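# Four arms pack stickered items into matching-color containers

## Task

Put every item into the container whose color matches the color of the sticker on that item.

## Robot and tools

ROBOTS. Four identical i2rt Big YAM arms (arm1, arm2, arm3, arm4). Each has six revolute joints, a two-finger gripper and a wrist camera that sits on top of the hand and looks toward the fingertips. Reach is about 1.0 m from the joint1 axis. Feet in the scene frame (m): arm1 (-0.644, +1.377, +0.914), arm2 (-0.655, -0.555, +0.928), arm3 (+0.651, -1.332, +0.868), arm4 (+0.648, +0.477, +0.879); arm1 and arm4 face roughly +y, arm2 and arm3 roughly -y. Room cameras: cam_room_a1, cam_room_a2, cam_room_b1, cam_room_b2; wrist cameras: arm1_cam_wrist to arm4_cam_wrist.

FRAMES. One shared scene frame, origin on the floor, +z up, metres. The printed hand is the point between the finger pads, roughly 1 cm behind the tips; fingers point along the hand's +z and open along its y. Quaternions are written w, x, y, z. hand_target is the pose the held joint targets would give; under load the hand may sit short of it. Printed positions get less accurate at long reach.

TOOL move. Arguments are optional keys arm1..arm4 plus cameras. Each arm key is an object with any of: joints, target, speed. Arms not named receive nothing new (and may still be pushing toward older targets).
- joints: absolute targets by name, radians except gripper. Ranges: joint1_rad -2.879..2.879 (base yaw, positive counter-clockwise seen from above, 0 = along the foot's +x); joint2_rad 0..3.141 (shoulder, 0 = upper arm pointing back, positive lifts and swings forward); joint3_rad 0..3.019 (elbow, 0 = folded); joint4_rad -1.692..1.57 (hand pitch, positive tilts fingers up); joint5_rad -1.57..1.57 (sideways swing, positive to the arm's right); joint6_rad -2.094..2.094 (roll, positive clockwise viewed from behind the hand); gripper_m 0..0.093, the absolute tip gap in metres.
- target: one list of seven numbers [x, y, z, qw, qx, qy, qz], an absolute hand pose in the scene frame. The hand travels in a straight line from its current hand_target to it. If target is given, joints may only contain gripper_m.
- speed: peak path speed, 0.002..0.5 m/s (default 0.25), only allowed with target; rotation is capped at twice that in rad/s.
All paths in one call begin together; hand paths are stretched to finish together. Paths last 0.5 to 10 s and no action exceeds 15 s. The controller clips each step to within 100 mm and 20 degrees of the measured hand and uses damped IK, so expect errors of a centimetre or more, overshoot near full extension, and wide swings on pure joint moves. Nothing slows for obstacles or other arms.
- cameras: list of names, or ["all"]; omitted means all, [] means none.

RESULTS. Each arm shows joint_positions, Joint velocities ("within noise" when still), joint torques (order as joints; 3 and 4 wrap at ±28 N m), hand, hand_target, joint_status and hand_status. A "move" line lists each arm given a motion and says done or its worst status. Status words: off_target (rested away, may still push); time_out (each joint keeps a nearby target and keeps pushing; on_its_own lists those not there, and "held at" is a target, not a reading; send reported positions to relax it); not_followed, "joint command not followed" or "pose unreachable" (a self/inter-arm check withheld the move; the arm may keep trying until re-commanded); limit_stop_at_motor_heat (resend). Arms under "as last shown" were not commanded; their statuses read "not commanded". A pictures line gives image order.

GRIPPER. While gripping a rigid part at full force the reading is up to about 5 mm narrower than the part (some read up to 2 mm wider). Closed on nothing it reads 0.000-0.003. Slightly under the first-contact reading the grip is gentle; about 5 mm under it (more for soft, small or round items) it presses at its 50-64 N per pad limit and soft items get crushed. Release by commanding a gap well above the reading.

OTHER TOOLS. wait(seconds 0..10, cameras) lets time pass and returns full state. zoom_image(camera, region [x0, y0, x1, y1] pixels, top-left origin, at most 504x504) enlarges a camera's latest image; that camera must have been in the last images. read_manual(section "licences") returns licence text only. finished_scene(scene = current number) closes the scene irreversibly; the first scene is practice and may be skipped.

CAUTIONS. Unknown keys make a call invalid; out-of-range values make it refused, and a refusal or a stop cancels the remaining move, wait and finished_scene calls in that reply. Scene time runs while the operator thinks, with the last command held. Arms keep pushing on contact; hard pushing, stretched poses or held loads heat motors, MOTOR HOT appears at 85 °C and at 100 °C the arm goes limp for 30-60 s and drops what it holds. Avoid hard contact between arms (including one gripper closing on another's fingers); the collision check can react late and ignores fingers, gripper housings and cameras. Do not let objects leave the work area or fall to the floor, and do not drop, release while moving, or slam items. Loose objects may occasionally get nudged. Before finishing, every item must rest in its matching container without support.

Each tool is called after "Request:" as name(argument=value, ...) on one line, values as JSON.

## Session

Request:
move()

Scene clock: 0.00 s.
Joint torques (N m): no reading
Motor temperatures (°C): arm1=[22 24 25 23 21 21 21] | arm2=[24 24 24 22 22 20 23] | arm3=[24 24 23 24 24 23 23] | arm4=[23 21 22 22 25 21 24]
Heat: arm1: hottest joint3_rad 25 °C; arm2: hottest joint1_rad 24 °C; arm3: hottest joint1_rad 24 °C; arm4: hottest joint5_rad 25 °C.
Joint velocities: within noise
arm1.joint_positions: joint1_rad=-0.126 joint2_rad=+0.534 joint3_rad=+1.403 joint4_rad=-1.611 joint5_rad=-0.026 joint6_rad=-0.127 gripper_m=+0.09396
arm1.joint_status: not commanded
arm1.hand: x=-0.6307 y=+1.5344 z=+1.4214 quat_wxyz=(-0.298, +0.671, -0.622, -0.272) (m; scene frame)
arm1.hand_target: x=-0.6306 y=+1.5327 z=+1.4326 quat_wxyz=(-0.308, +0.666, -0.618, -0.280) (m; scene frame)
arm1.hand_status: not commanded
arm2.joint_positions: joint1_rad=-0.045 joint2_rad=+0.390 joint3_rad=+1.428 joint4_rad=-1.186 joint5_rad=+0.166 joint6_rad=-0.774 gripper_m=+0.09396
arm2.joint_status: not commanded
arm2.hand: x=-0.6756 y=-0.6916 z=+1.5578 quat_wxyz=(-0.217, -0.319, -0.688, +0.615) (m; scene frame)
arm2.hand_target: x=-0.6760 y=-0.6854 z=+1.5652 quat_wxyz=(-0.221, -0.317, -0.681, +0.622) (m; scene frame)
arm2.hand_status: not commanded
arm3.joint_positions: joint1_rad=+0.075 joint2_rad=+0.276 joint3_rad=+1.523 joint4_rad=-1.599 joint5_rad=-0.185 joint6_rad=-0.597 gripper_m=+0.09396
arm3.joint_status: not commanded
arm3.hand: x=+0.6803 y=-1.3506 z=+1.4452 quat_wxyz=(-0.326, -0.350, -0.735, +0.481) (m; scene frame)
arm3.hand_target: x=+0.6804 y=-1.3484 z=+1.4507 quat_wxyz=(-0.328, -0.347, -0.731, +0.487) (m; scene frame)
arm3.hand_status: not commanded
arm4.joint_positions: joint1_rad=+0.109 joint2_rad=+0.555 joint3_rad=+1.556 joint4_rad=-1.251 joint5_rad=+0.178 joint6_rad=-0.775 gripper_m=+0.09396
arm4.joint_status: not commanded
arm4.hand: x=+0.6522 y=+0.6599 z=+1.5276 quat_wxyz=(-0.572, +0.731, -0.297, -0.221) (m; scene frame)
arm4.hand_target: x=+0.6531 y=+0.6547 z=+1.5360 quat_wxyz=(-0.580, +0.725, -0.296, -0.226) (m; scene frame)
arm4.hand_status: not commanded
pictures: arm1_cam_wrist, arm2_cam_wrist, arm3_cam_wrist, arm4_cam_wrist, cam_room_a1, cam_room_a2, cam_room_b1, cam_room_b2
Images, in order (width x height): arm1_cam_wrist 672x504, arm2_cam_wrist 672x504, arm3_cam_wrist 672x504, arm4_cam_wrist 672x504, cam_room_a1 672x504, cam_room_a2 672x504, cam_room_b1 672x504, cam_room_b2 672x504.

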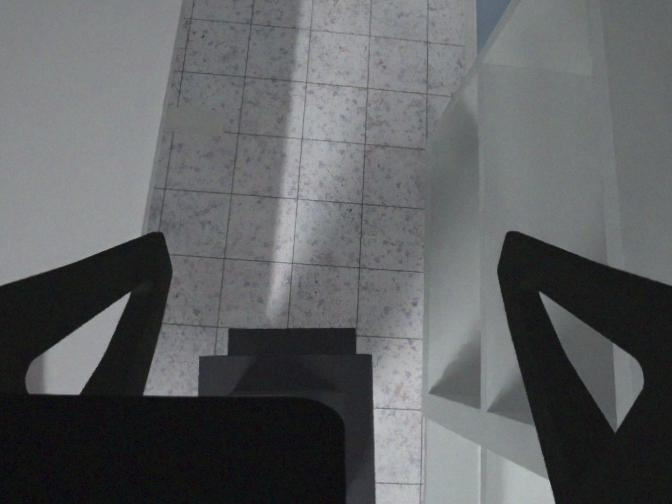

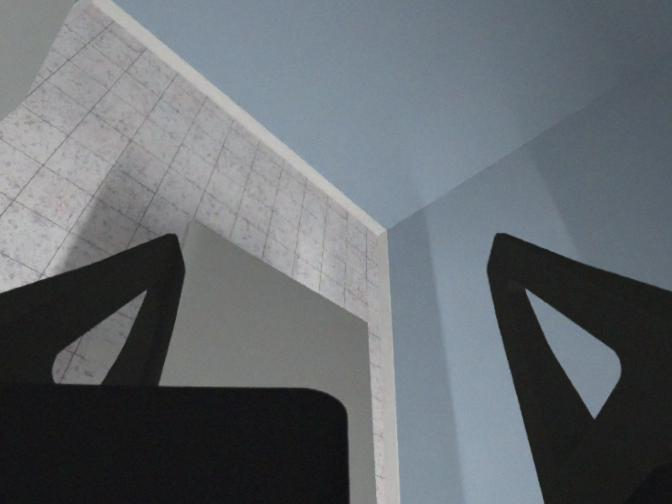

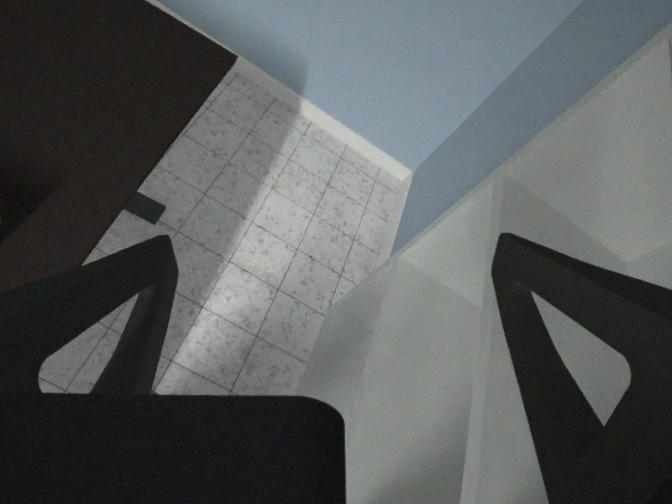

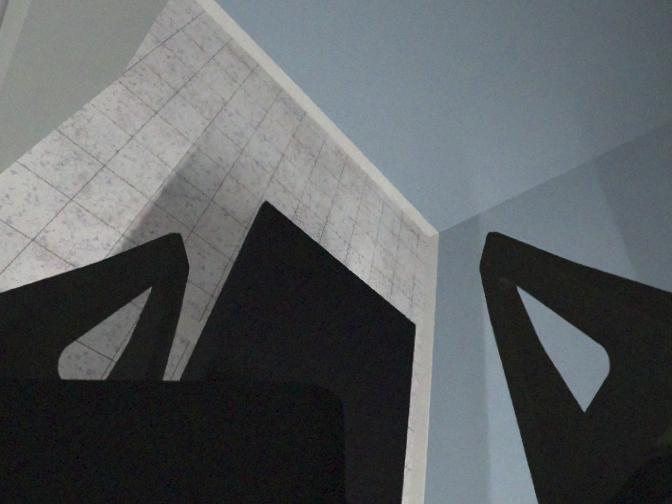

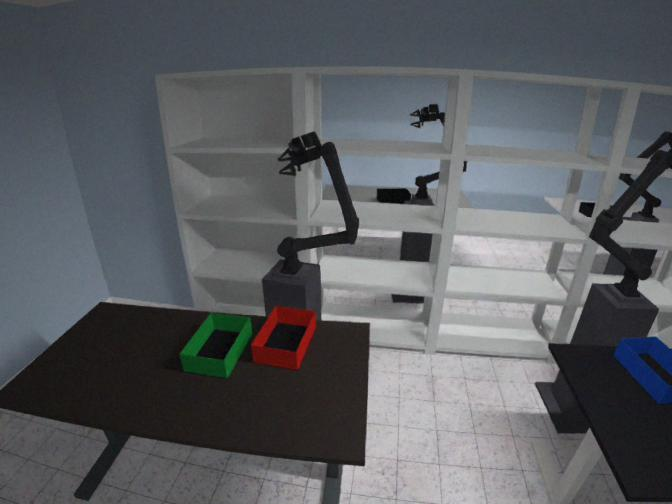

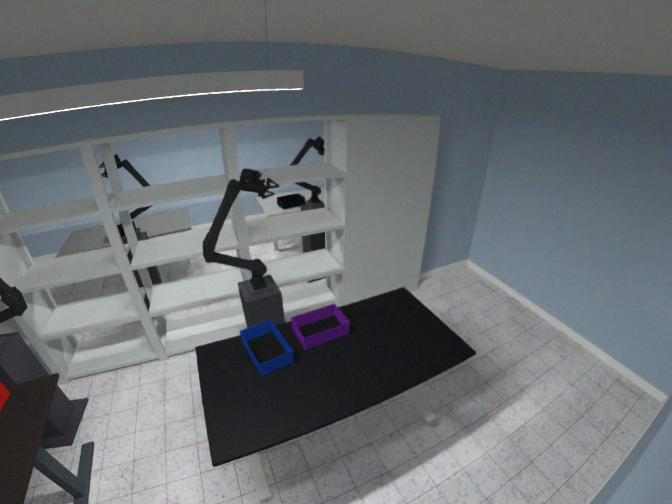

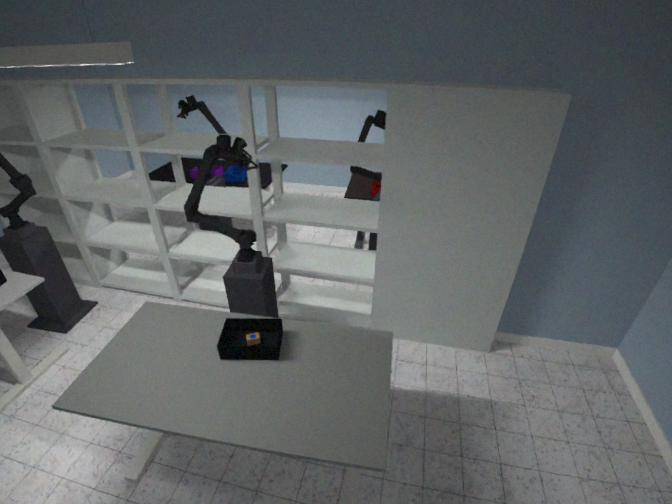

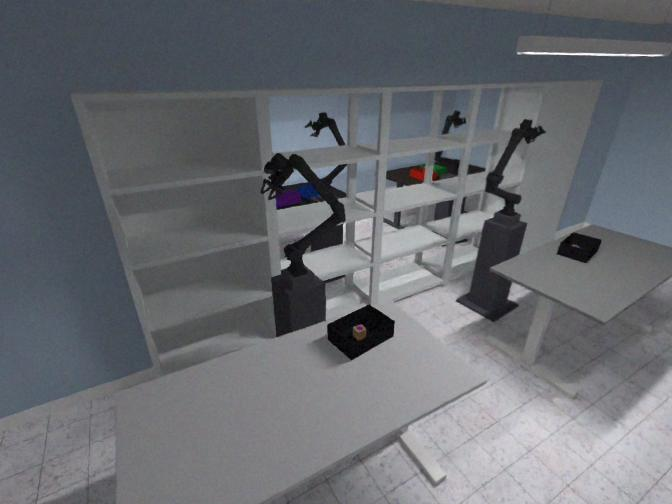

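Request:
zoom_image(camera="cam_room_b1", region=[150, 280, 350, 430])

Request:
zoom_image(camera="cam_room_b2", region=[280, 280, 440, 400])

Request:
zoom_image(camera="cam_room_b1", region=[0, 60, 504, 360])

Request:
zoom_image(camera="cam_room_b2", region=[60, 60, 564, 380])

Request:
zoom_image(camera="cam_room_a1", region=[168, 60, 672, 380])

Request:
zoom_image(camera="cam_room_a2", region=[0, 80, 480, 400])

Scaled by 2.520.

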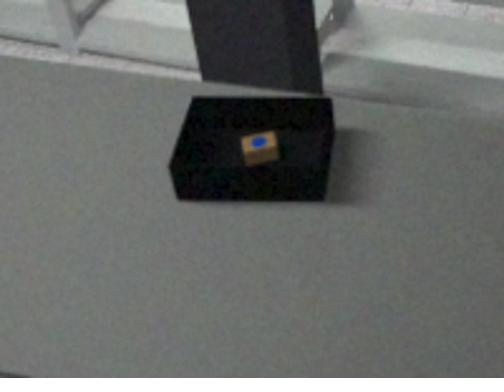

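Scaled by 3.150.

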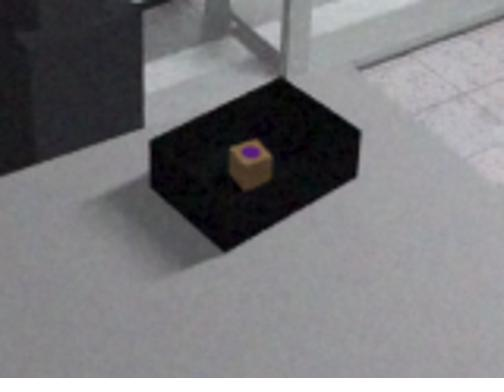

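Scaled by 1.000.

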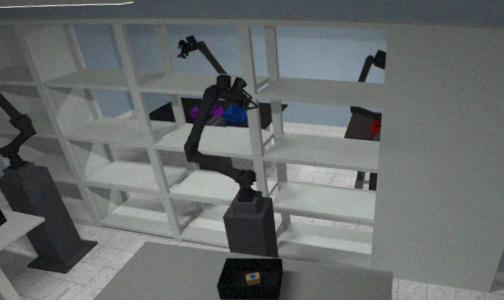

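Scaled by 1.000.

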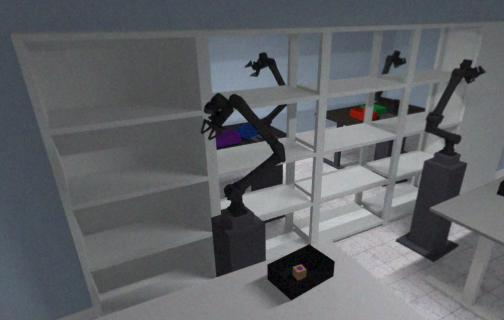

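Scaled by 1.000.

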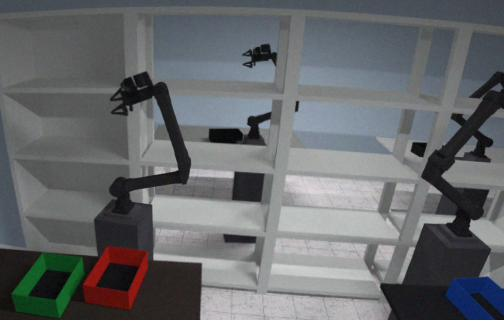

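Scaled by 1.050.

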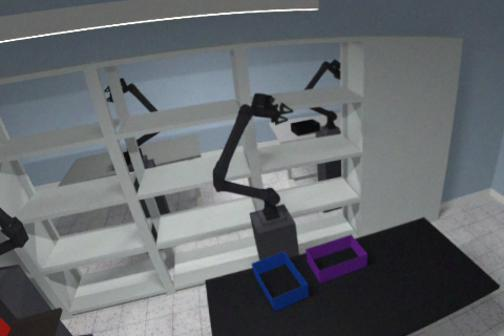

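Request:
move(arm1={"joints": {"joint1_rad": -2.25, "joint4_rad": -1.1, "joint5_rad": 0, "joint6_rad": 0}}, arm2={"joints": {"joint1_rad": 2.12, "joint4_rad": -1.3, "joint5_rad": 0, "joint6_rad": 0}}, arm4={"joints": {"joint1_rad": 0.9, "joint4_rad": -1.3, "joint5_rad": 0, "joint6_rad": 0}})

Scene clock: 58.60 s.
Joint torques (N m): arm1=[-2.96 5.71 10.62 2.81 0.03 0.12] | arm2=[1.14 5.13 8.8 2.02 -0.04 0.21] | arm3=[1.26 10.05 5.34 2.02 -0.05 -0.01] | arm4=[0.91 4.54 7.15 1.22 0.03 0.17]
Motor temperatures (°C): arm1=[22 24 29 24 21 21 21] | arm2=[24 25 27 23 22 20 23] | arm3=[24 25 24 24 24 23 23] | arm4=[23 22 27 22 25 21 24]
Heat: arm1: hottest joint3_rad 29 °C; arm2: hottest joint3_rad 27 °C; arm3: hottest joint2_rad 25 °C; arm4: hottest joint3_rad 27 °C.
move: arm1 done; arm2 done; arm4 done
Joint velocities: within noise
arm1.joint_positions: joint1_rad=-2.243 joint2_rad=+0.534 joint3_rad=+1.403 joint4_rad=-1.123 joint5_rad=+0.000 joint6_rad=-0.007 gripper_m=+0.09399
arm1.joint_status: all done
arm1.hand: x=-0.4571 y=+1.2531 z=+1.5222 quat_wxyz=(-0.577, -0.232, -0.761, +0.185) (m; scene frame)
arm1.hand_target: x=-0.4608 y=+1.2540 z=+1.5393 quat_wxyz=(-0.594, -0.233, -0.746, +0.190) (m; scene frame)
arm1.hand_status: not commanded
arm2.joint_positions: joint1_rad=+2.115 joint2_rad=+0.390 joint3_rad=+1.428 joint4_rad=-1.285 joint5_rad=+0.001 joint6_rad=-0.014 gripper_m=+0.09400
arm2.joint_status: all done
arm2.hand: x=-0.5532 y=-0.4778 z=+1.5345 quat_wxyz=(-0.584, +0.261, -0.744, -0.196) (m; scene frame)
arm2.hand_target: x=-0.5590 y=-0.4814 z=+1.5377 quat_wxyz=(-0.583, +0.257, -0.744, -0.202) (m; scene frame)
arm2.hand_status: not commanded
arm3: as last shown
arm4.joint_positions: joint1_rad=+0.895 joint2_rad=+0.555 joint3_rad=+1.556 joint4_rad=-1.288 joint5_rad=+0.002 joint6_rad=-0.014 gripper_m=+0.09398
arm4.joint_status: all done
arm4.hand: x=+0.5066 y=+0.5834 z=+1.5190 quat_wxyz=(-0.185, +0.763, -0.241, -0.570) (m; scene frame)
arm4.hand_target: x=+0.5108 y=+0.5789 z=+1.5238 quat_wxyz=(-0.180, +0.761, -0.243, -0.575) (m; scene frame)
arm4.hand_status: not commanded
pictures: arm1_cam_wrist, arm2_cam_wrist, arm3_cam_wrist, arm4_cam_wrist, cam_room_a1, cam_room_a2, cam_room_b1, cam_room_b2
Images, in order (width x height): arm1_cam_wrist 672x504, arm2_cam_wrist 672x504, arm3_cam_wrist 672x504, arm4_cam_wrist 672x504, cam_room_a1 672x504, cam_room_a2 672x504, cam_room_b1 672x504, cam_room_b2 672x504.

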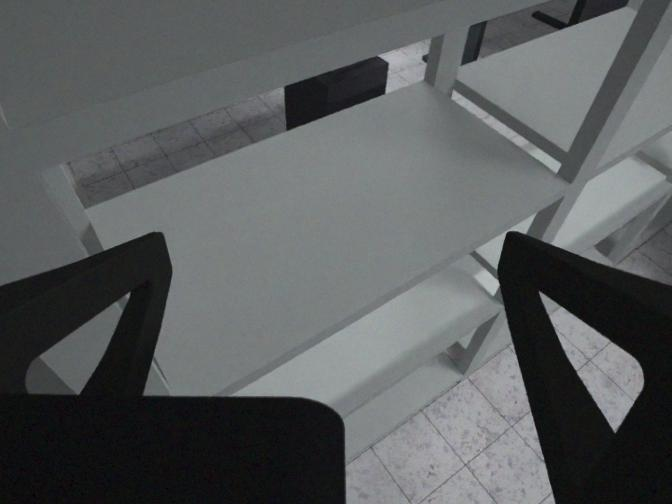

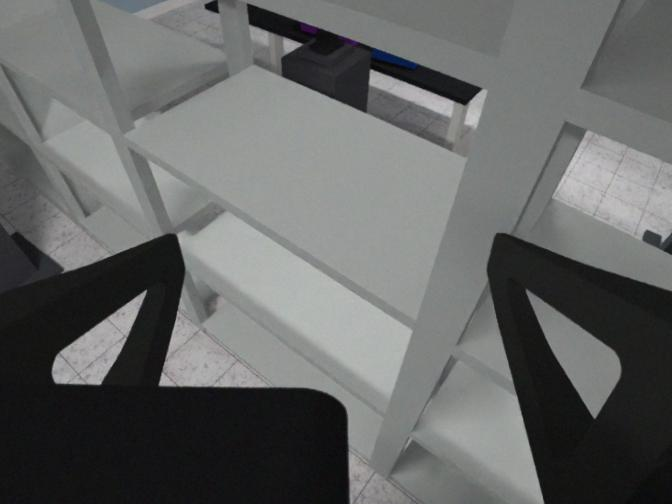

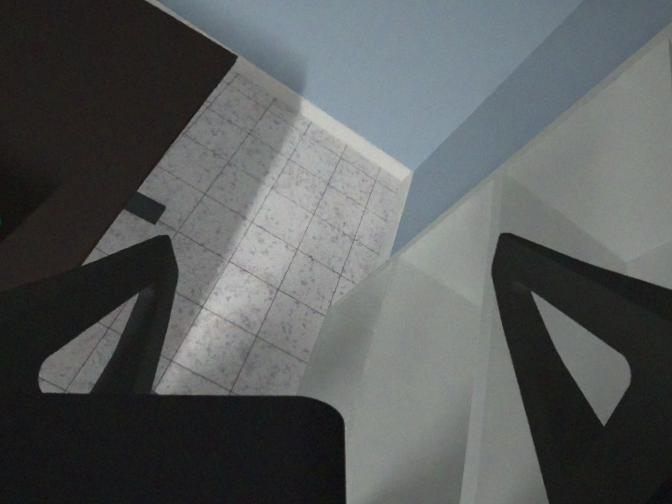

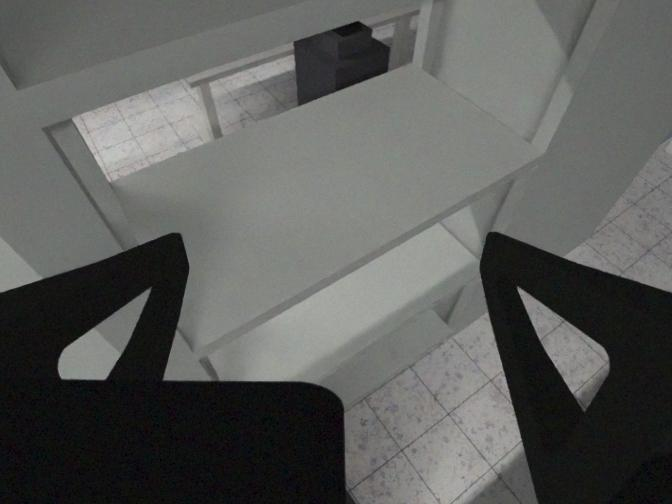

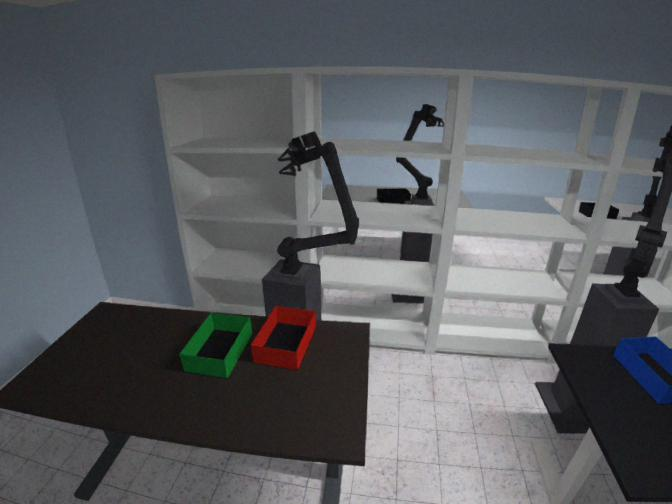

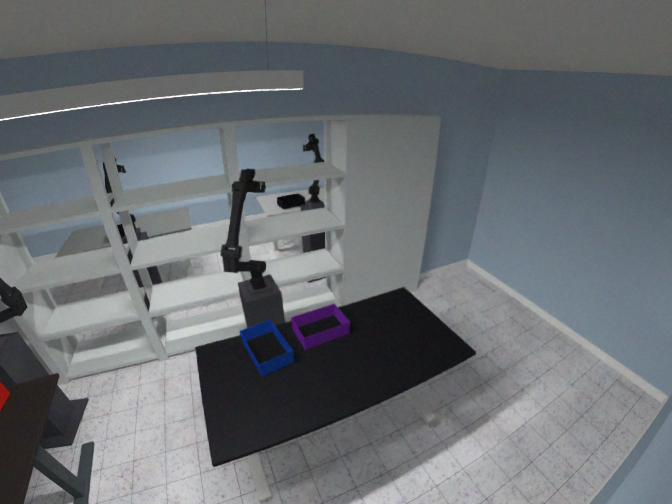

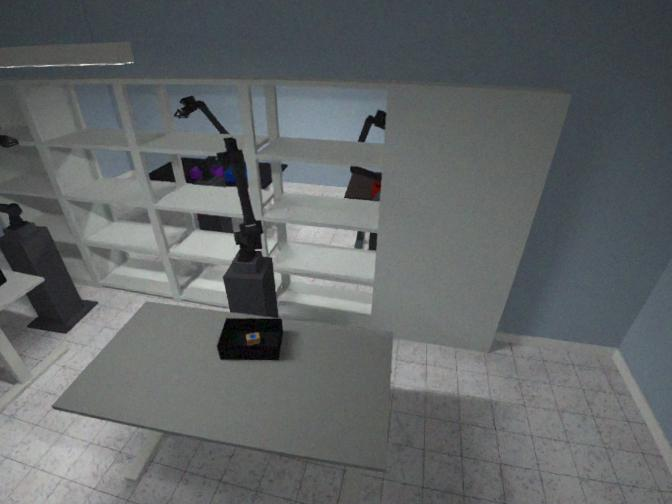

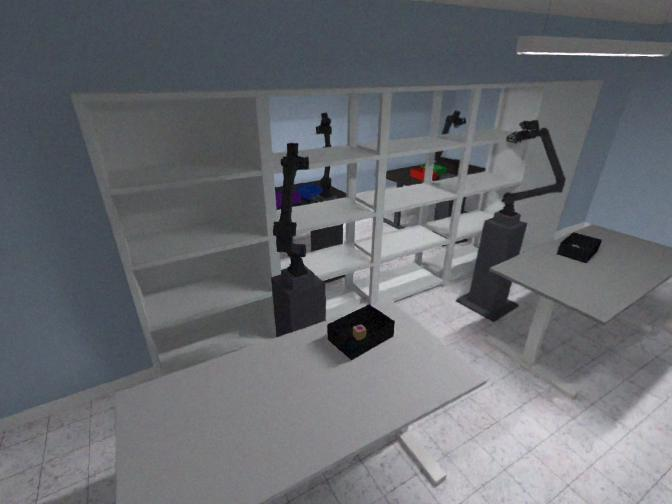

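Request:
move(arm1={"joints": {"joint1_rad": 1.7, "joint2_rad": 1.393, "joint3_rad": 1.843, "joint4_rad": -1.66}}, arm2={"joints": {"joint1_rad": -1.69, "joint2_rad": 1.393, "joint3_rad": 1.843, "joint4_rad": -1.66}}, arm4={"joints": {"joint1_rad": -1.35, "joint2_rad": 1.393, "joint3_rad": 1.843, "joint4_rad": -1.66}}, cameras=["arm1_cam_wrist", "arm2_cam_wrist", "arm4_cam_wrist"])

Scene clock: 99.67 s.
Joint torques (N m): arm1=[-1.38 -10.75 12.74 0.72 0.04 -0.04] | arm2=[1.14 -14.33 12.1 0.94 -0.13 0.18] | arm3=[1.26 10.05 5.37 1.95 -0.05 0] | arm4=[1.14 -12.28 10.37 0.21 0 0.14]
Motor temperatures (°C): arm1=[22 24 30 24 21 21 21] | arm2=[24 25 28 22 22 20 23] | arm3=[24 25 25 24 24 23 23] | arm4=[23 22 28 22 24 21 24]
Heat: arm1: hottest joint3_rad 30 °C; arm2: hottest joint3_rad 28 °C; arm3: hottest joint2_rad 25 °C; arm4: hottest joint3_rad 28 °C.
move: arm1 done; arm2 done; arm4 done
Joint velocities: within noise
arm1.joint_positions: joint1_rad=+1.702 joint2_rad=+1.415 joint3_rad=+1.814 joint4_rad=-1.650 joint5_rad=-0.002 joint6_rad=+0.006 gripper_m=+0.09402
arm1.joint_status: all done
arm1.hand: x=-1.0872 y=+1.2850 z=+1.3507 quat_wxyz=(+0.015, +0.981, +0.096, -0.165) (m; scene frame)
arm1.hand_target: x=-1.0803 y=+1.2876 z=+1.3720 quat_wxyz=(+0.016, +0.978, +0.097, -0.186) (m; scene frame)
arm1.hand_status: not commanded
arm2.joint_positions: joint1_rad=-1.695 joint2_rad=+1.405 joint3_rad=+1.828 joint4_rad=-1.647 joint5_rad=+0.003 joint6_rad=-0.011 gripper_m=+0.09405
arm2.joint_status: all done
arm2.hand: x=-1.1141 y=-0.5524 z=+1.3678 quat_wxyz=(+0.005, -0.985, -0.002, +0.171) (m; scene frame)
arm2.hand_target: x=-1.1084 y=-0.5552 z=+1.3787 quat_wxyz=(+0.002, -0.984, +0.001, +0.179) (m; scene frame)
arm2.hand_status: not commanded
arm3: as last shown
arm4.joint_positions: joint1_rad=-1.355 joint2_rad=+1.391 joint3_rad=+1.815 joint4_rad=-1.649 joint5_rad=+0.002 joint6_rad=-0.011 gripper_m=+0.09400
arm4.joint_status: all done
arm4.hand: x=+1.0859 y=+0.5995 z=+1.3178 quat_wxyz=(-0.168, +0.139, -0.976, -0.020) (m; scene frame)
arm4.hand_target: x=+1.0852 y=+0.6022 z=+1.3280 quat_wxyz=(-0.175, +0.136, -0.975, -0.023) (m; scene frame)
arm4.hand_status: not commanded
pictures: arm1_cam_wrist, arm2_cam_wrist, arm4_cam_wrist
Images, in order (width x height): arm1_cam_wrist 672x504, arm2_cam_wrist 672x504, arm4_cam_wrist 672x504.

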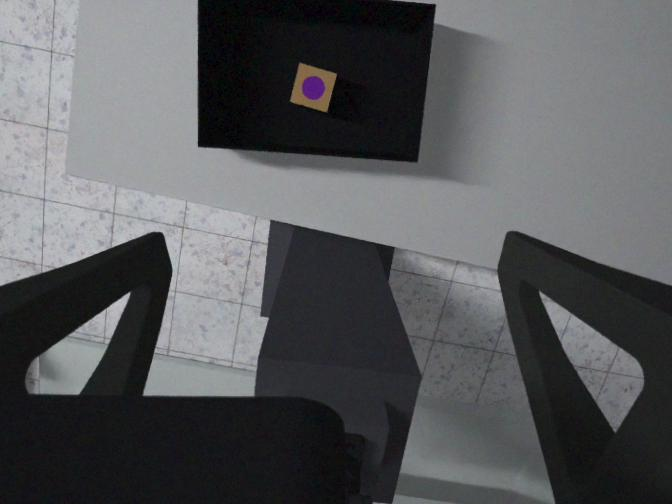

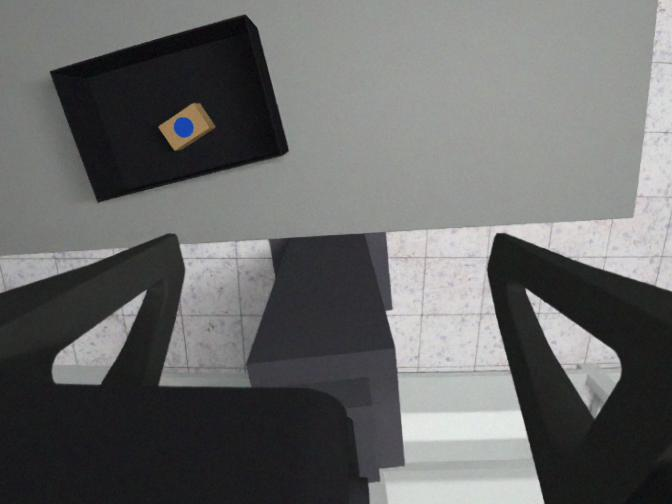

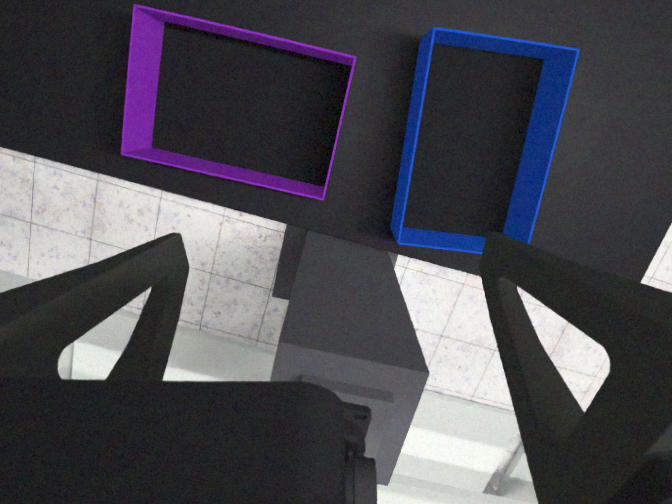

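Request:
move(arm1={"target": [-1.2, 1.262, 1.30, 0.015, 0.981, 0.096, -0.165]}, arm2={"target": [-1.23, -0.552, 1.30, 0.005, -0.985, -0.002, 0.171]}, arm4={"target": [1.20, 0.63, 1.28, -0.168, 0.139, -0.976, -0.020]}, cameras=["arm1_cam_wrist", "arm2_cam_wrist", "arm4_cam_wrist"])

Scene clock: 117.77 s.
Joint torques (N m): arm1=[-1.49 -15.27 16.12 1.18 0.04 0.04] | arm2=[0.91 -18.2 16.13 1.7 0.05 0.09] | arm3=[1.32 9.99 5.35 2 -0.04 -0.02] | arm4=[0.79 -17.26 12.25 0.77 0.07 0.06]
Motor temperatures (°C): arm1=[22 25 31 23 21 21 21] | arm2=[24 25 29 22 22 20 23] | arm3=[24 25 25 24 24 23 23] | arm4=[23 22 29 22 24 21 24]
Heat: arm1: hottest joint3_rad 31 °C; arm2: hottest joint3_rad 29 °C; arm3: hottest joint2_rad 25 °C; arm4: hottest joint3_rad 29 °C.
move: arm1 off_target; arm2 off_target; arm4 off_target
Joint velocities: within noise
arm1.joint_positions: joint1_rad=+1.702 joint2_rad=+1.693 joint3_rad=+1.909 joint4_rad=-1.558 joint5_rad=-0.002 joint6_rad=+0.006 gripper_m=+0.09402
arm1.joint_status: not commanded
arm1.hand: x=-1.1913 y=+1.2644 z=+1.2630 quat_wxyz=(+0.011, +0.988, +0.097, -0.121) (m; scene frame)
arm1.hand_target: x=-1.1977 y=+1.2624 z=+1.2997 quat_wxyz=(+0.015, +0.981, +0.096, -0.165) (m; scene frame)
arm1.hand_status: off_target (0.038 m and 5.1 deg from the pose sent, 0.126 m and 0.1 deg at the start)
arm2.joint_positions: joint1_rad=-1.695 joint2_rad=+1.655 joint3_rad=+1.867 joint4_rad=-1.505 joint5_rad=+0.003 joint6_rad=-0.011 gripper_m=+0.09405
arm2.joint_status: not commanded
arm2.hand: x=-1.2179 y=-0.5513 z=+1.2729 quat_wxyz=(+0.004, -0.991, -0.002, +0.137) (m; scene frame)
arm2.hand_target: x=-1.2284 y=-0.5519 z=+1.2999 quat_wxyz=(+0.005, -0.985, -0.002, +0.171) (m; scene frame)
arm2.hand_status: off_target (0.030 m and 3.9 deg from the pose sent, 0.134 m and 0.1 deg at the start)
arm3: as last shown
arm4.joint_positions: joint1_rad=-1.355 joint2_rad=+1.672 joint3_rad=+1.987 joint4_rad=-1.593 joint5_rad=+0.002 joint6_rad=-0.011 gripper_m=+0.09400
arm4.joint_status: not commanded
arm4.hand: x=+1.1911 y=+0.6287 z=+1.2592 quat_wxyz=(-0.142, +0.139, -0.980, -0.017) (m; scene frame)
arm4.hand_target: x=+1.1990 y=+0.6297 z=+1.2797 quat_wxyz=(-0.168, +0.139, -0.976, -0.020) (m; scene frame)
arm4.hand_status: off_target (0.023 m and 3.0 deg from the pose sent, 0.124 m and 0.0 deg at the start)
pictures: arm1_cam_wrist, arm2_cam_wrist, arm4_cam_wrist
Images, in order (width x height): arm1_cam_wrist 672x504, arm2_cam_wrist 672x504, arm4_cam_wrist 672x504.

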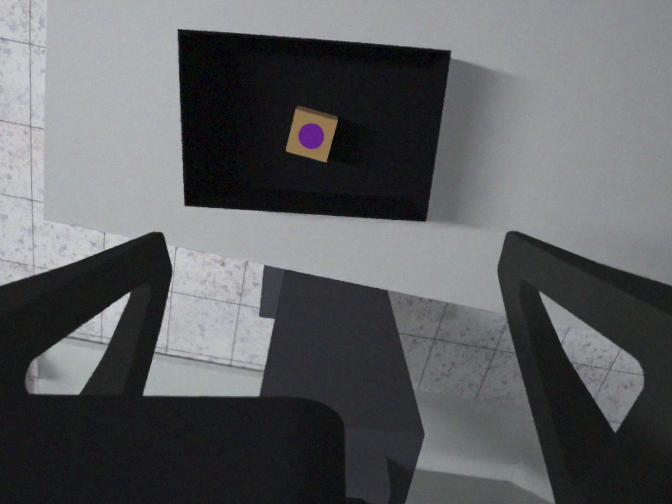

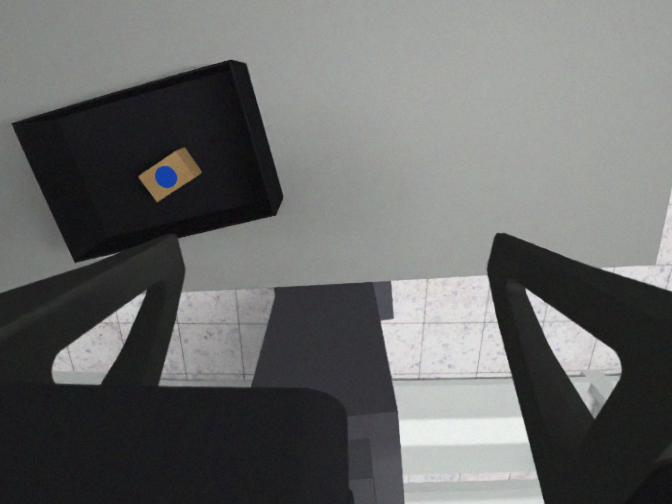

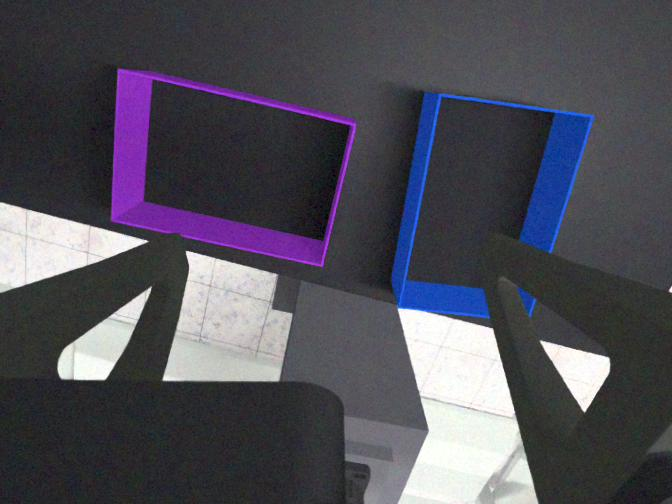

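Request:
move(arm1={"target": [-1.18, 1.266, 1.13, 0.015, 0.981, 0.096, -0.165]}, arm2={"target": [-1.22, -0.552, 1.13, 0.005, -0.985, -0.002, 0.171]}, arm4={"target": [1.19, 0.63, 1.11, -0.168, 0.139, -0.976, -0.020]}, cameras=["arm1_cam_wrist", "arm2_cam_wrist", "arm4_cam_wrist"])

Scene clock: 129.07 s.
Joint torques (N m): arm1=[-1.9 -14.04 11.75 1.4 0.07 0.08] | arm2=[1.03 -16.62 10.95 2.1 0.07 0.1] | arm3=[1.38 10.11 5.31 1.98 -0.05 -0.02] | arm4=[1.14 -18.26 9.1 1.06 0.13 0.08]
Motor temperatures (°C): arm1=[22 25 32 23 21 21 21] | arm2=[24 25 30 22 22 20 23] | arm3=[24 25 25 24 24 23 23] | arm4=[23 23 32 22 24 21 24]
Heat: arm1: hottest joint3_rad 32 °C; arm2: hottest joint3_rad 30 °C; arm3: hottest joint2_rad 25 °C; arm4: hottest joint3_rad 32 °C.
move: arm1 off_target; arm2 done; arm4 off_target
Joint velocities: within noise
arm1.joint_positions: joint1_rad=+1.702 joint2_rad=+1.615 joint3_rad=+1.404 joint4_rad=-1.095 joint5_rad=-0.002 joint6_rad=+0.006 gripper_m=+0.09402
arm1.joint_status: not commanded
arm1.hand: x=-1.1743 y=+1.2688 z=+1.1106 quat_wxyz=(+0.012, +0.986, +0.096, -0.139) (m; scene frame)
arm1.hand_target: x=-1.1795 y=+1.2661 z=+1.1301 quat_wxyz=(+0.015, +0.981, +0.096, -0.165) (m; scene frame)
arm1.hand_status: off_target (0.020 m and 3.1 deg from the pose sent, 0.134 m and 5.1 deg at the start)
arm2.joint_positions: joint1_rad=-1.695 joint2_rad=+1.605 joint3_rad=+1.432 joint4_rad=-1.053 joint5_rad=+0.003 joint6_rad=-0.011 gripper_m=+0.09405
arm2.joint_status: not commanded
arm2.hand: x=-1.2174 y=-0.5508 z=+1.1363 quat_wxyz=(+0.005, -0.985, -0.002, +0.170) (m; scene frame)
arm2.hand_target: x=-1.2199 y=-0.5519 z=+1.1301 quat_wxyz=(+0.005, -0.985, -0.002, +0.171) (m; scene frame)
arm2.hand_status: done (0.007 m and 0.1 deg from the pose sent, 0.143 m and 3.9 deg at the start)
arm3: as last shown
arm4.joint_positions: joint1_rad=-1.355 joint2_rad=+1.610 joint3_rad=+1.480 joint4_rad=-1.129 joint5_rad=+0.002 joint6_rad=-0.011 gripper_m=+0.09400
arm4.joint_status: not commanded
arm4.hand: x=+1.1872 y=+0.6273 z=+1.0985 quat_wxyz=(-0.151, +0.139, -0.978, -0.018) (m; scene frame)
arm4.hand_target: x=+1.1898 y=+0.6300 z=+1.1101 quat_wxyz=(-0.168, +0.139, -0.976, -0.020) (m; scene frame)
arm4.hand_status: off_target (0.012 m and 2.0 deg from the pose sent, 0.149 m and 3.0 deg at the start)
pictures: arm1_cam_wrist, arm2_cam_wrist, arm4_cam_wrist
Images, in order (width x height): arm1_cam_wrist 672x504, arm2_cam_wrist 672x504, arm4_cam_wrist 672x504.

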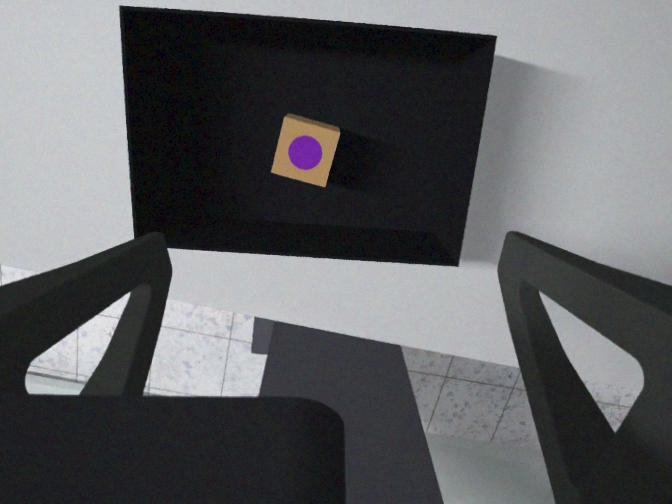

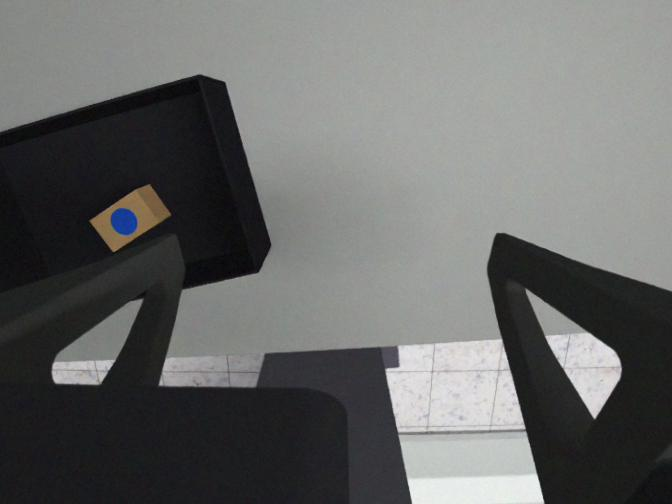

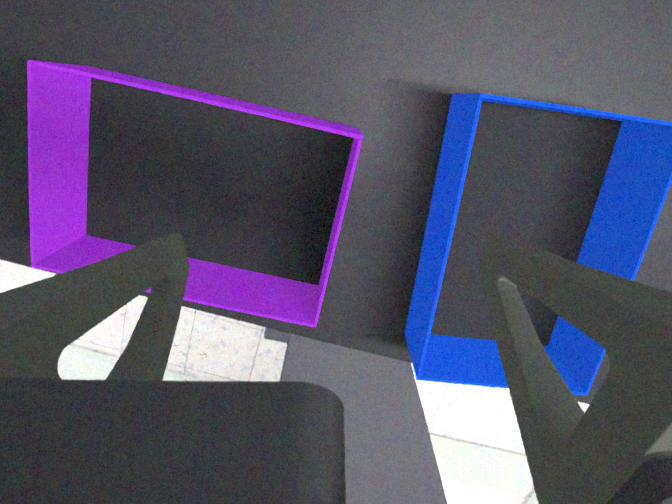

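Request:
move(arm1={"target": [-1.169, 1.244, 0.96, 0, 0.9996, -0.0288, 0]}, arm2={"joints": {"joint1_rad": 2.12, "joint2_rad": 0.6, "joint3_rad": 1.45, "joint4_rad": -1.1}}, arm3={"joints": {"joint1_rad": -2.03, "joint2_rad": 0.6, "joint3_rad": 1.45, "joint4_rad": -1.1, "joint5_rad": 0, "joint6_rad": 0}}, arm4={"joints": {"joint1_rad": 2.19, "joint2_rad": 0.6, "joint3_rad": 1.45, "joint4_rad": -1.1}}, cameras=["arm1_cam_wrist", "arm2_cam_wrist", "arm3_cam_wrist", "arm4_cam_wrist"])

Scene clock: 293.77 s.
Joint torques (N m): arm1=[-0.85 -15.21 10.96 0.54 0.04 0.14] | arm2=[1.08 2.02 10.67 2.06 0.07 0.1] | arm3=[0.5 2.55 8.66 2.43 -0.01 0.03] | arm4=[1.03 3.37 7.6 1.58 0.18 0.04]
Motor temperatures (°C): arm1=[22 28 33 23 21 21 21] | arm2=[24 27 33 22 22 20 23] | arm3=[24 25 25 24 24 23 23] | arm4=[23 25 31 22 24 21 24]
Heat: arm1: hottest joint3_rad 33 °C; arm2: hottest joint3_rad 33 °C; arm3: hottest joint2_rad 25 °C; arm4: hottest joint3_rad 31 °C.
move: arm1 off_target; arm2 done; arm3 done; arm4 done
Joint velocities: within noise
arm1.joint_positions: joint1_rad=+1.739 joint2_rad=+1.909 joint3_rad=+1.386 joint4_rad=-1.095 joint5_rad=-0.005 joint6_rad=+0.297 gripper_m=+0.09402
arm1.joint_status: not commanded
arm1.hand: x=-1.1590 y=+1.2522 z=+0.9504 quat_wxyz=(-0.005, +0.999, -0.030, +0.016) (m; scene frame)
arm1.hand_target: x=-1.1686 y=+1.2440 z=+0.9600 quat_wxyz=(+0.000, +1.000, -0.029, +0.000) (m; scene frame)
arm1.hand_status: off_target (0.016 m and 1.9 deg from the pose sent, 0.153 m and 21.6 deg at the start)
arm2.joint_positions: joint1_rad=+2.115 joint2_rad=+0.594 joint3_rad=+1.433 joint4_rad=-1.086 joint5_rad=+0.003 joint6_rad=-0.011 gripper_m=+0.09407
arm2.joint_status: all done
arm2.hand: x=-0.4666 y=-0.4110 z=+1.5518 quat_wxyz=(-0.584, +0.259, -0.744, -0.196) (m; scene frame)
arm2.hand_target: x=-0.4682 y=-0.4110 z=+1.5553 quat_wxyz=(-0.582, +0.260, -0.745, -0.197) (m; scene frame)
arm2.hand_status: not commanded
arm3.joint_positions: joint1_rad=-2.020 joint2_rad=+0.594 joint3_rad=+1.434 joint4_rad=-1.117 joint5_rad=+0.001 joint6_rad=-0.008 gripper_m=+0.09400
arm3.joint_status: all done
arm3.hand: x=+0.4505 y=-1.1946 z=+1.4815 quat_wxyz=(+0.167, -0.768, +0.225, +0.576) (m; scene frame)
arm3.hand_target: x=+0.4514 y=-1.1922 z=+1.4918 quat_wxyz=(+0.170, -0.758, +0.230, +0.586) (m; scene frame)
arm3.hand_status: not commanded
arm4.joint_positions: joint1_rad=+2.185 joint2_rad=+0.593 joint3_rad=+1.441 joint4_rad=-1.104 joint5_rad=+0.001 joint6_rad=-0.011 gripper_m=+0.09404
arm4.joint_status: all done
arm4.hand: x=+0.4652 y=+0.3331 z=+1.5031 quat_wxyz=(+0.198, +0.745, +0.264, -0.580) (m; scene frame)
arm4.hand_target: x=+0.4644 y=+0.3313 z=+1.5070 quat_wxyz=(+0.201, +0.743, +0.263, -0.582) (m; scene frame)
arm4.hand_status: not commanded
pictures: arm1_cam_wrist, arm2_cam_wrist, arm3_cam_wrist, arm4_cam_wrist
Images, in order (width x height): arm1_cam_wrist 672x504, arm2_cam_wrist 672x504, arm3_cam_wrist 672x504, arm4_cam_wrist 672x504.

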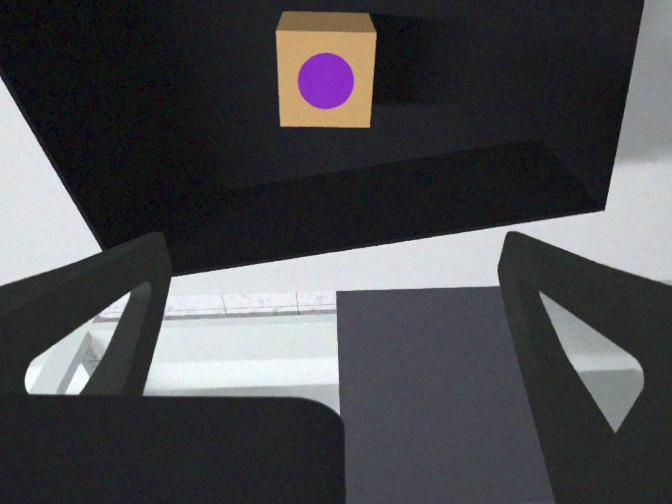

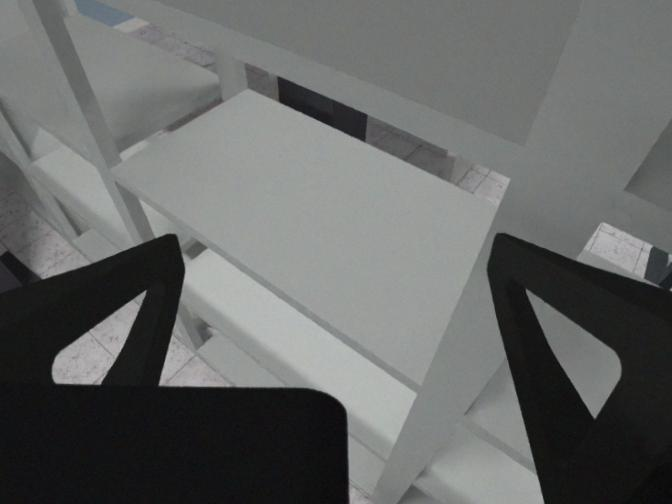

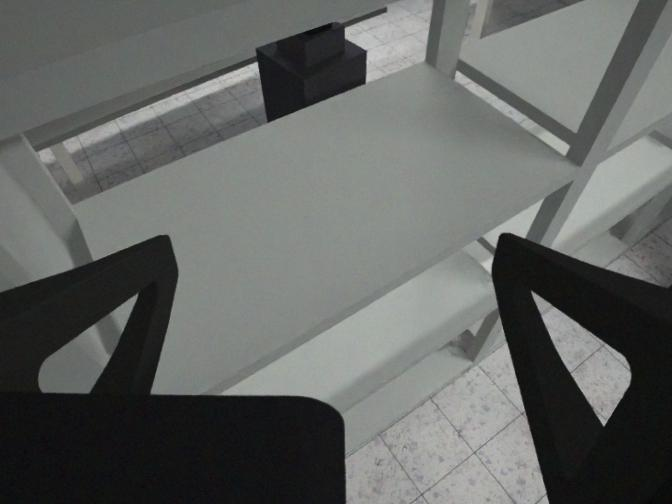

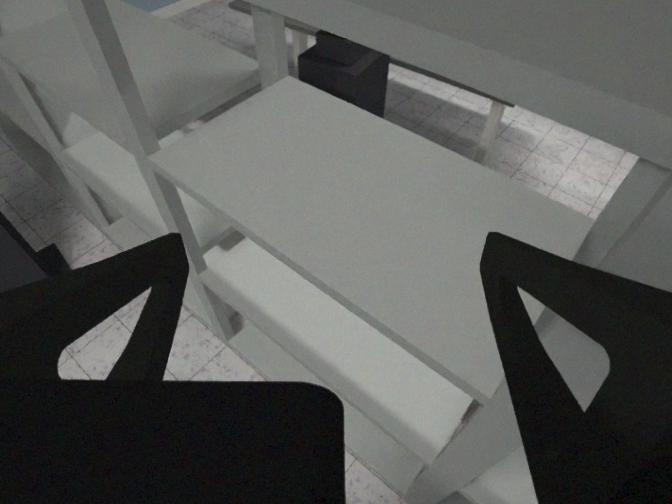

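Request:
move(arm1={"target": [-1.175, 1.238, 0.82, -0.0005, 0.9994, -0.0288, -0.0175], "speed": 0.15}, cameras=["arm1_cam_wrist"])

Scene clock: 344.27 s.
Joint torques (N m): arm1=[-1.03 -15.38 7.57 0.76 0.09 0.1] | arm2=[1.03 2.08 10.66 2.04 0.06 0.11] | arm3=[0.5 2.67 8.73 2.45 -0.02 0.01] | arm4=[1.2 3.55 7.61 1.62 0.16 0.07]
Motor temperatures (°C): arm1=[22 27 33 23 21 21 21] | arm2=[24 26 31 22 22 20 23] | arm3=[24 25 26 24 24 23 23] | arm4=[23 24 31 22 24 21 24]
Heat: arm1: hottest joint3_rad 33 °C; arm2: hottest joint3_rad 31 °C; arm3: hottest joint3_rad 26 °C; arm4: hottest joint3_rad 31 °C.
move: arm1 done
Joint velocities: within noise
arm1.joint_positions: joint1_rad=+1.752 joint2_rad=+2.114 joint3_rad=+1.315 joint4_rad=-0.764 joint5_rad=+0.002 joint6_rad=+0.310 gripper_m=+0.09402
arm1.joint_status: not commanded
arm1.hand: x=-1.1726 y=+1.2440 z=+0.8221 quat_wxyz=(-0.001, +0.999, -0.030, -0.012) (m; scene frame)
arm1.hand_target: x=-1.1749 y=+1.2379 z=+0.8201 quat_wxyz=(+0.000, +0.999, -0.029, -0.017) (m; scene frame)
arm1.hand_status: done (0.007 m and 0.7 deg from the pose sent, 0.132 m and 3.8 deg at the start)
arm2, arm3, arm4: as last shown
pictures: arm1_cam_wrist
Images, in order (width x height): arm1_cam_wrist 672x504.

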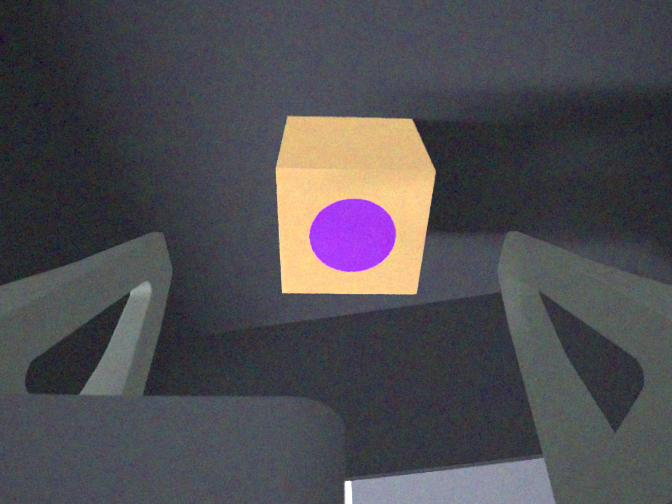

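Request:
move(arm1={"target": [-1.1632, 1.243, 0.756, -0.0005, 0.9994, -0.0288, -0.0175], "speed": 0.1}, cameras=["arm1_cam_wrist"])

Scene clock: 352.47 s.
Joint torques (N m): arm1=[-1.26 -15.21 6.46 0.98 0.16 0.07] | arm2=[1.2 2.02 10.67 2.03 0.07 0.09] | arm3=[0.38 2.61 8.66 2.43 -0.01 0.02] | arm4=[0.91 3.02 7.57 1.59 0.2 0.07]
Motor temperatures (°C): arm1=[22 27 32 23 21 21 21] | arm2=[24 25 32 22 22 20 23] | arm3=[24 25 26 24 24 23 23] | arm4=[23 23 31 22 24 21 24]
Heat: arm1: hottest joint3_rad 32 °C; arm2: hottest joint3_rad 32 °C; arm3: hottest joint3_rad 26 °C; arm4: hottest joint3_rad 31 °C.
move: arm1 done
Joint velocities: within noise
arm1.joint_positions: joint1_rad=+1.752 joint2_rad=+2.217 joint3_rad=+1.277 joint4_rad=-0.620 joint5_rad=+0.003 joint6_rad=+0.310 gripper_m=+0.09402
arm1.joint_status: not commanded
arm1.hand: x=-1.1617 y=+1.2473 z=+0.7591 quat_wxyz=(-0.001, +0.999, -0.030, -0.013) (m; scene frame)
arm1.hand_target: x=-1.1632 y=+1.2429 z=+0.7561 quat_wxyz=(+0.000, +0.999, -0.029, -0.018) (m; scene frame)
arm1.hand_status: done (0.005 m and 0.5 deg from the pose sent, 0.067 m and 0.7 deg at the start)
arm2, arm3, arm4: as last shown
pictures: arm1_cam_wrist
Images, in order (width x height): arm1_cam_wrist 672x504.

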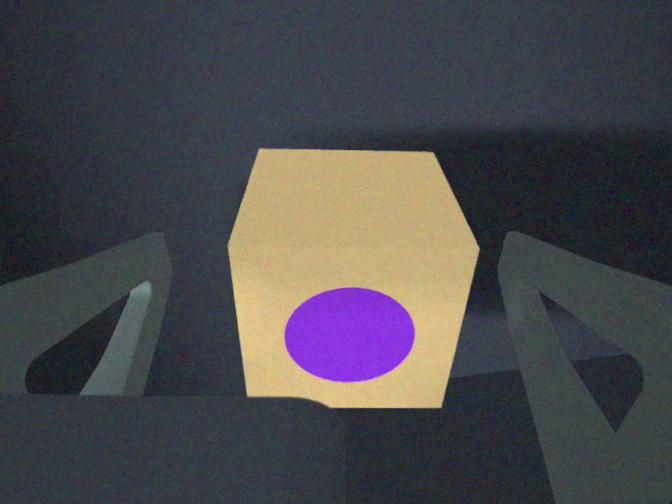

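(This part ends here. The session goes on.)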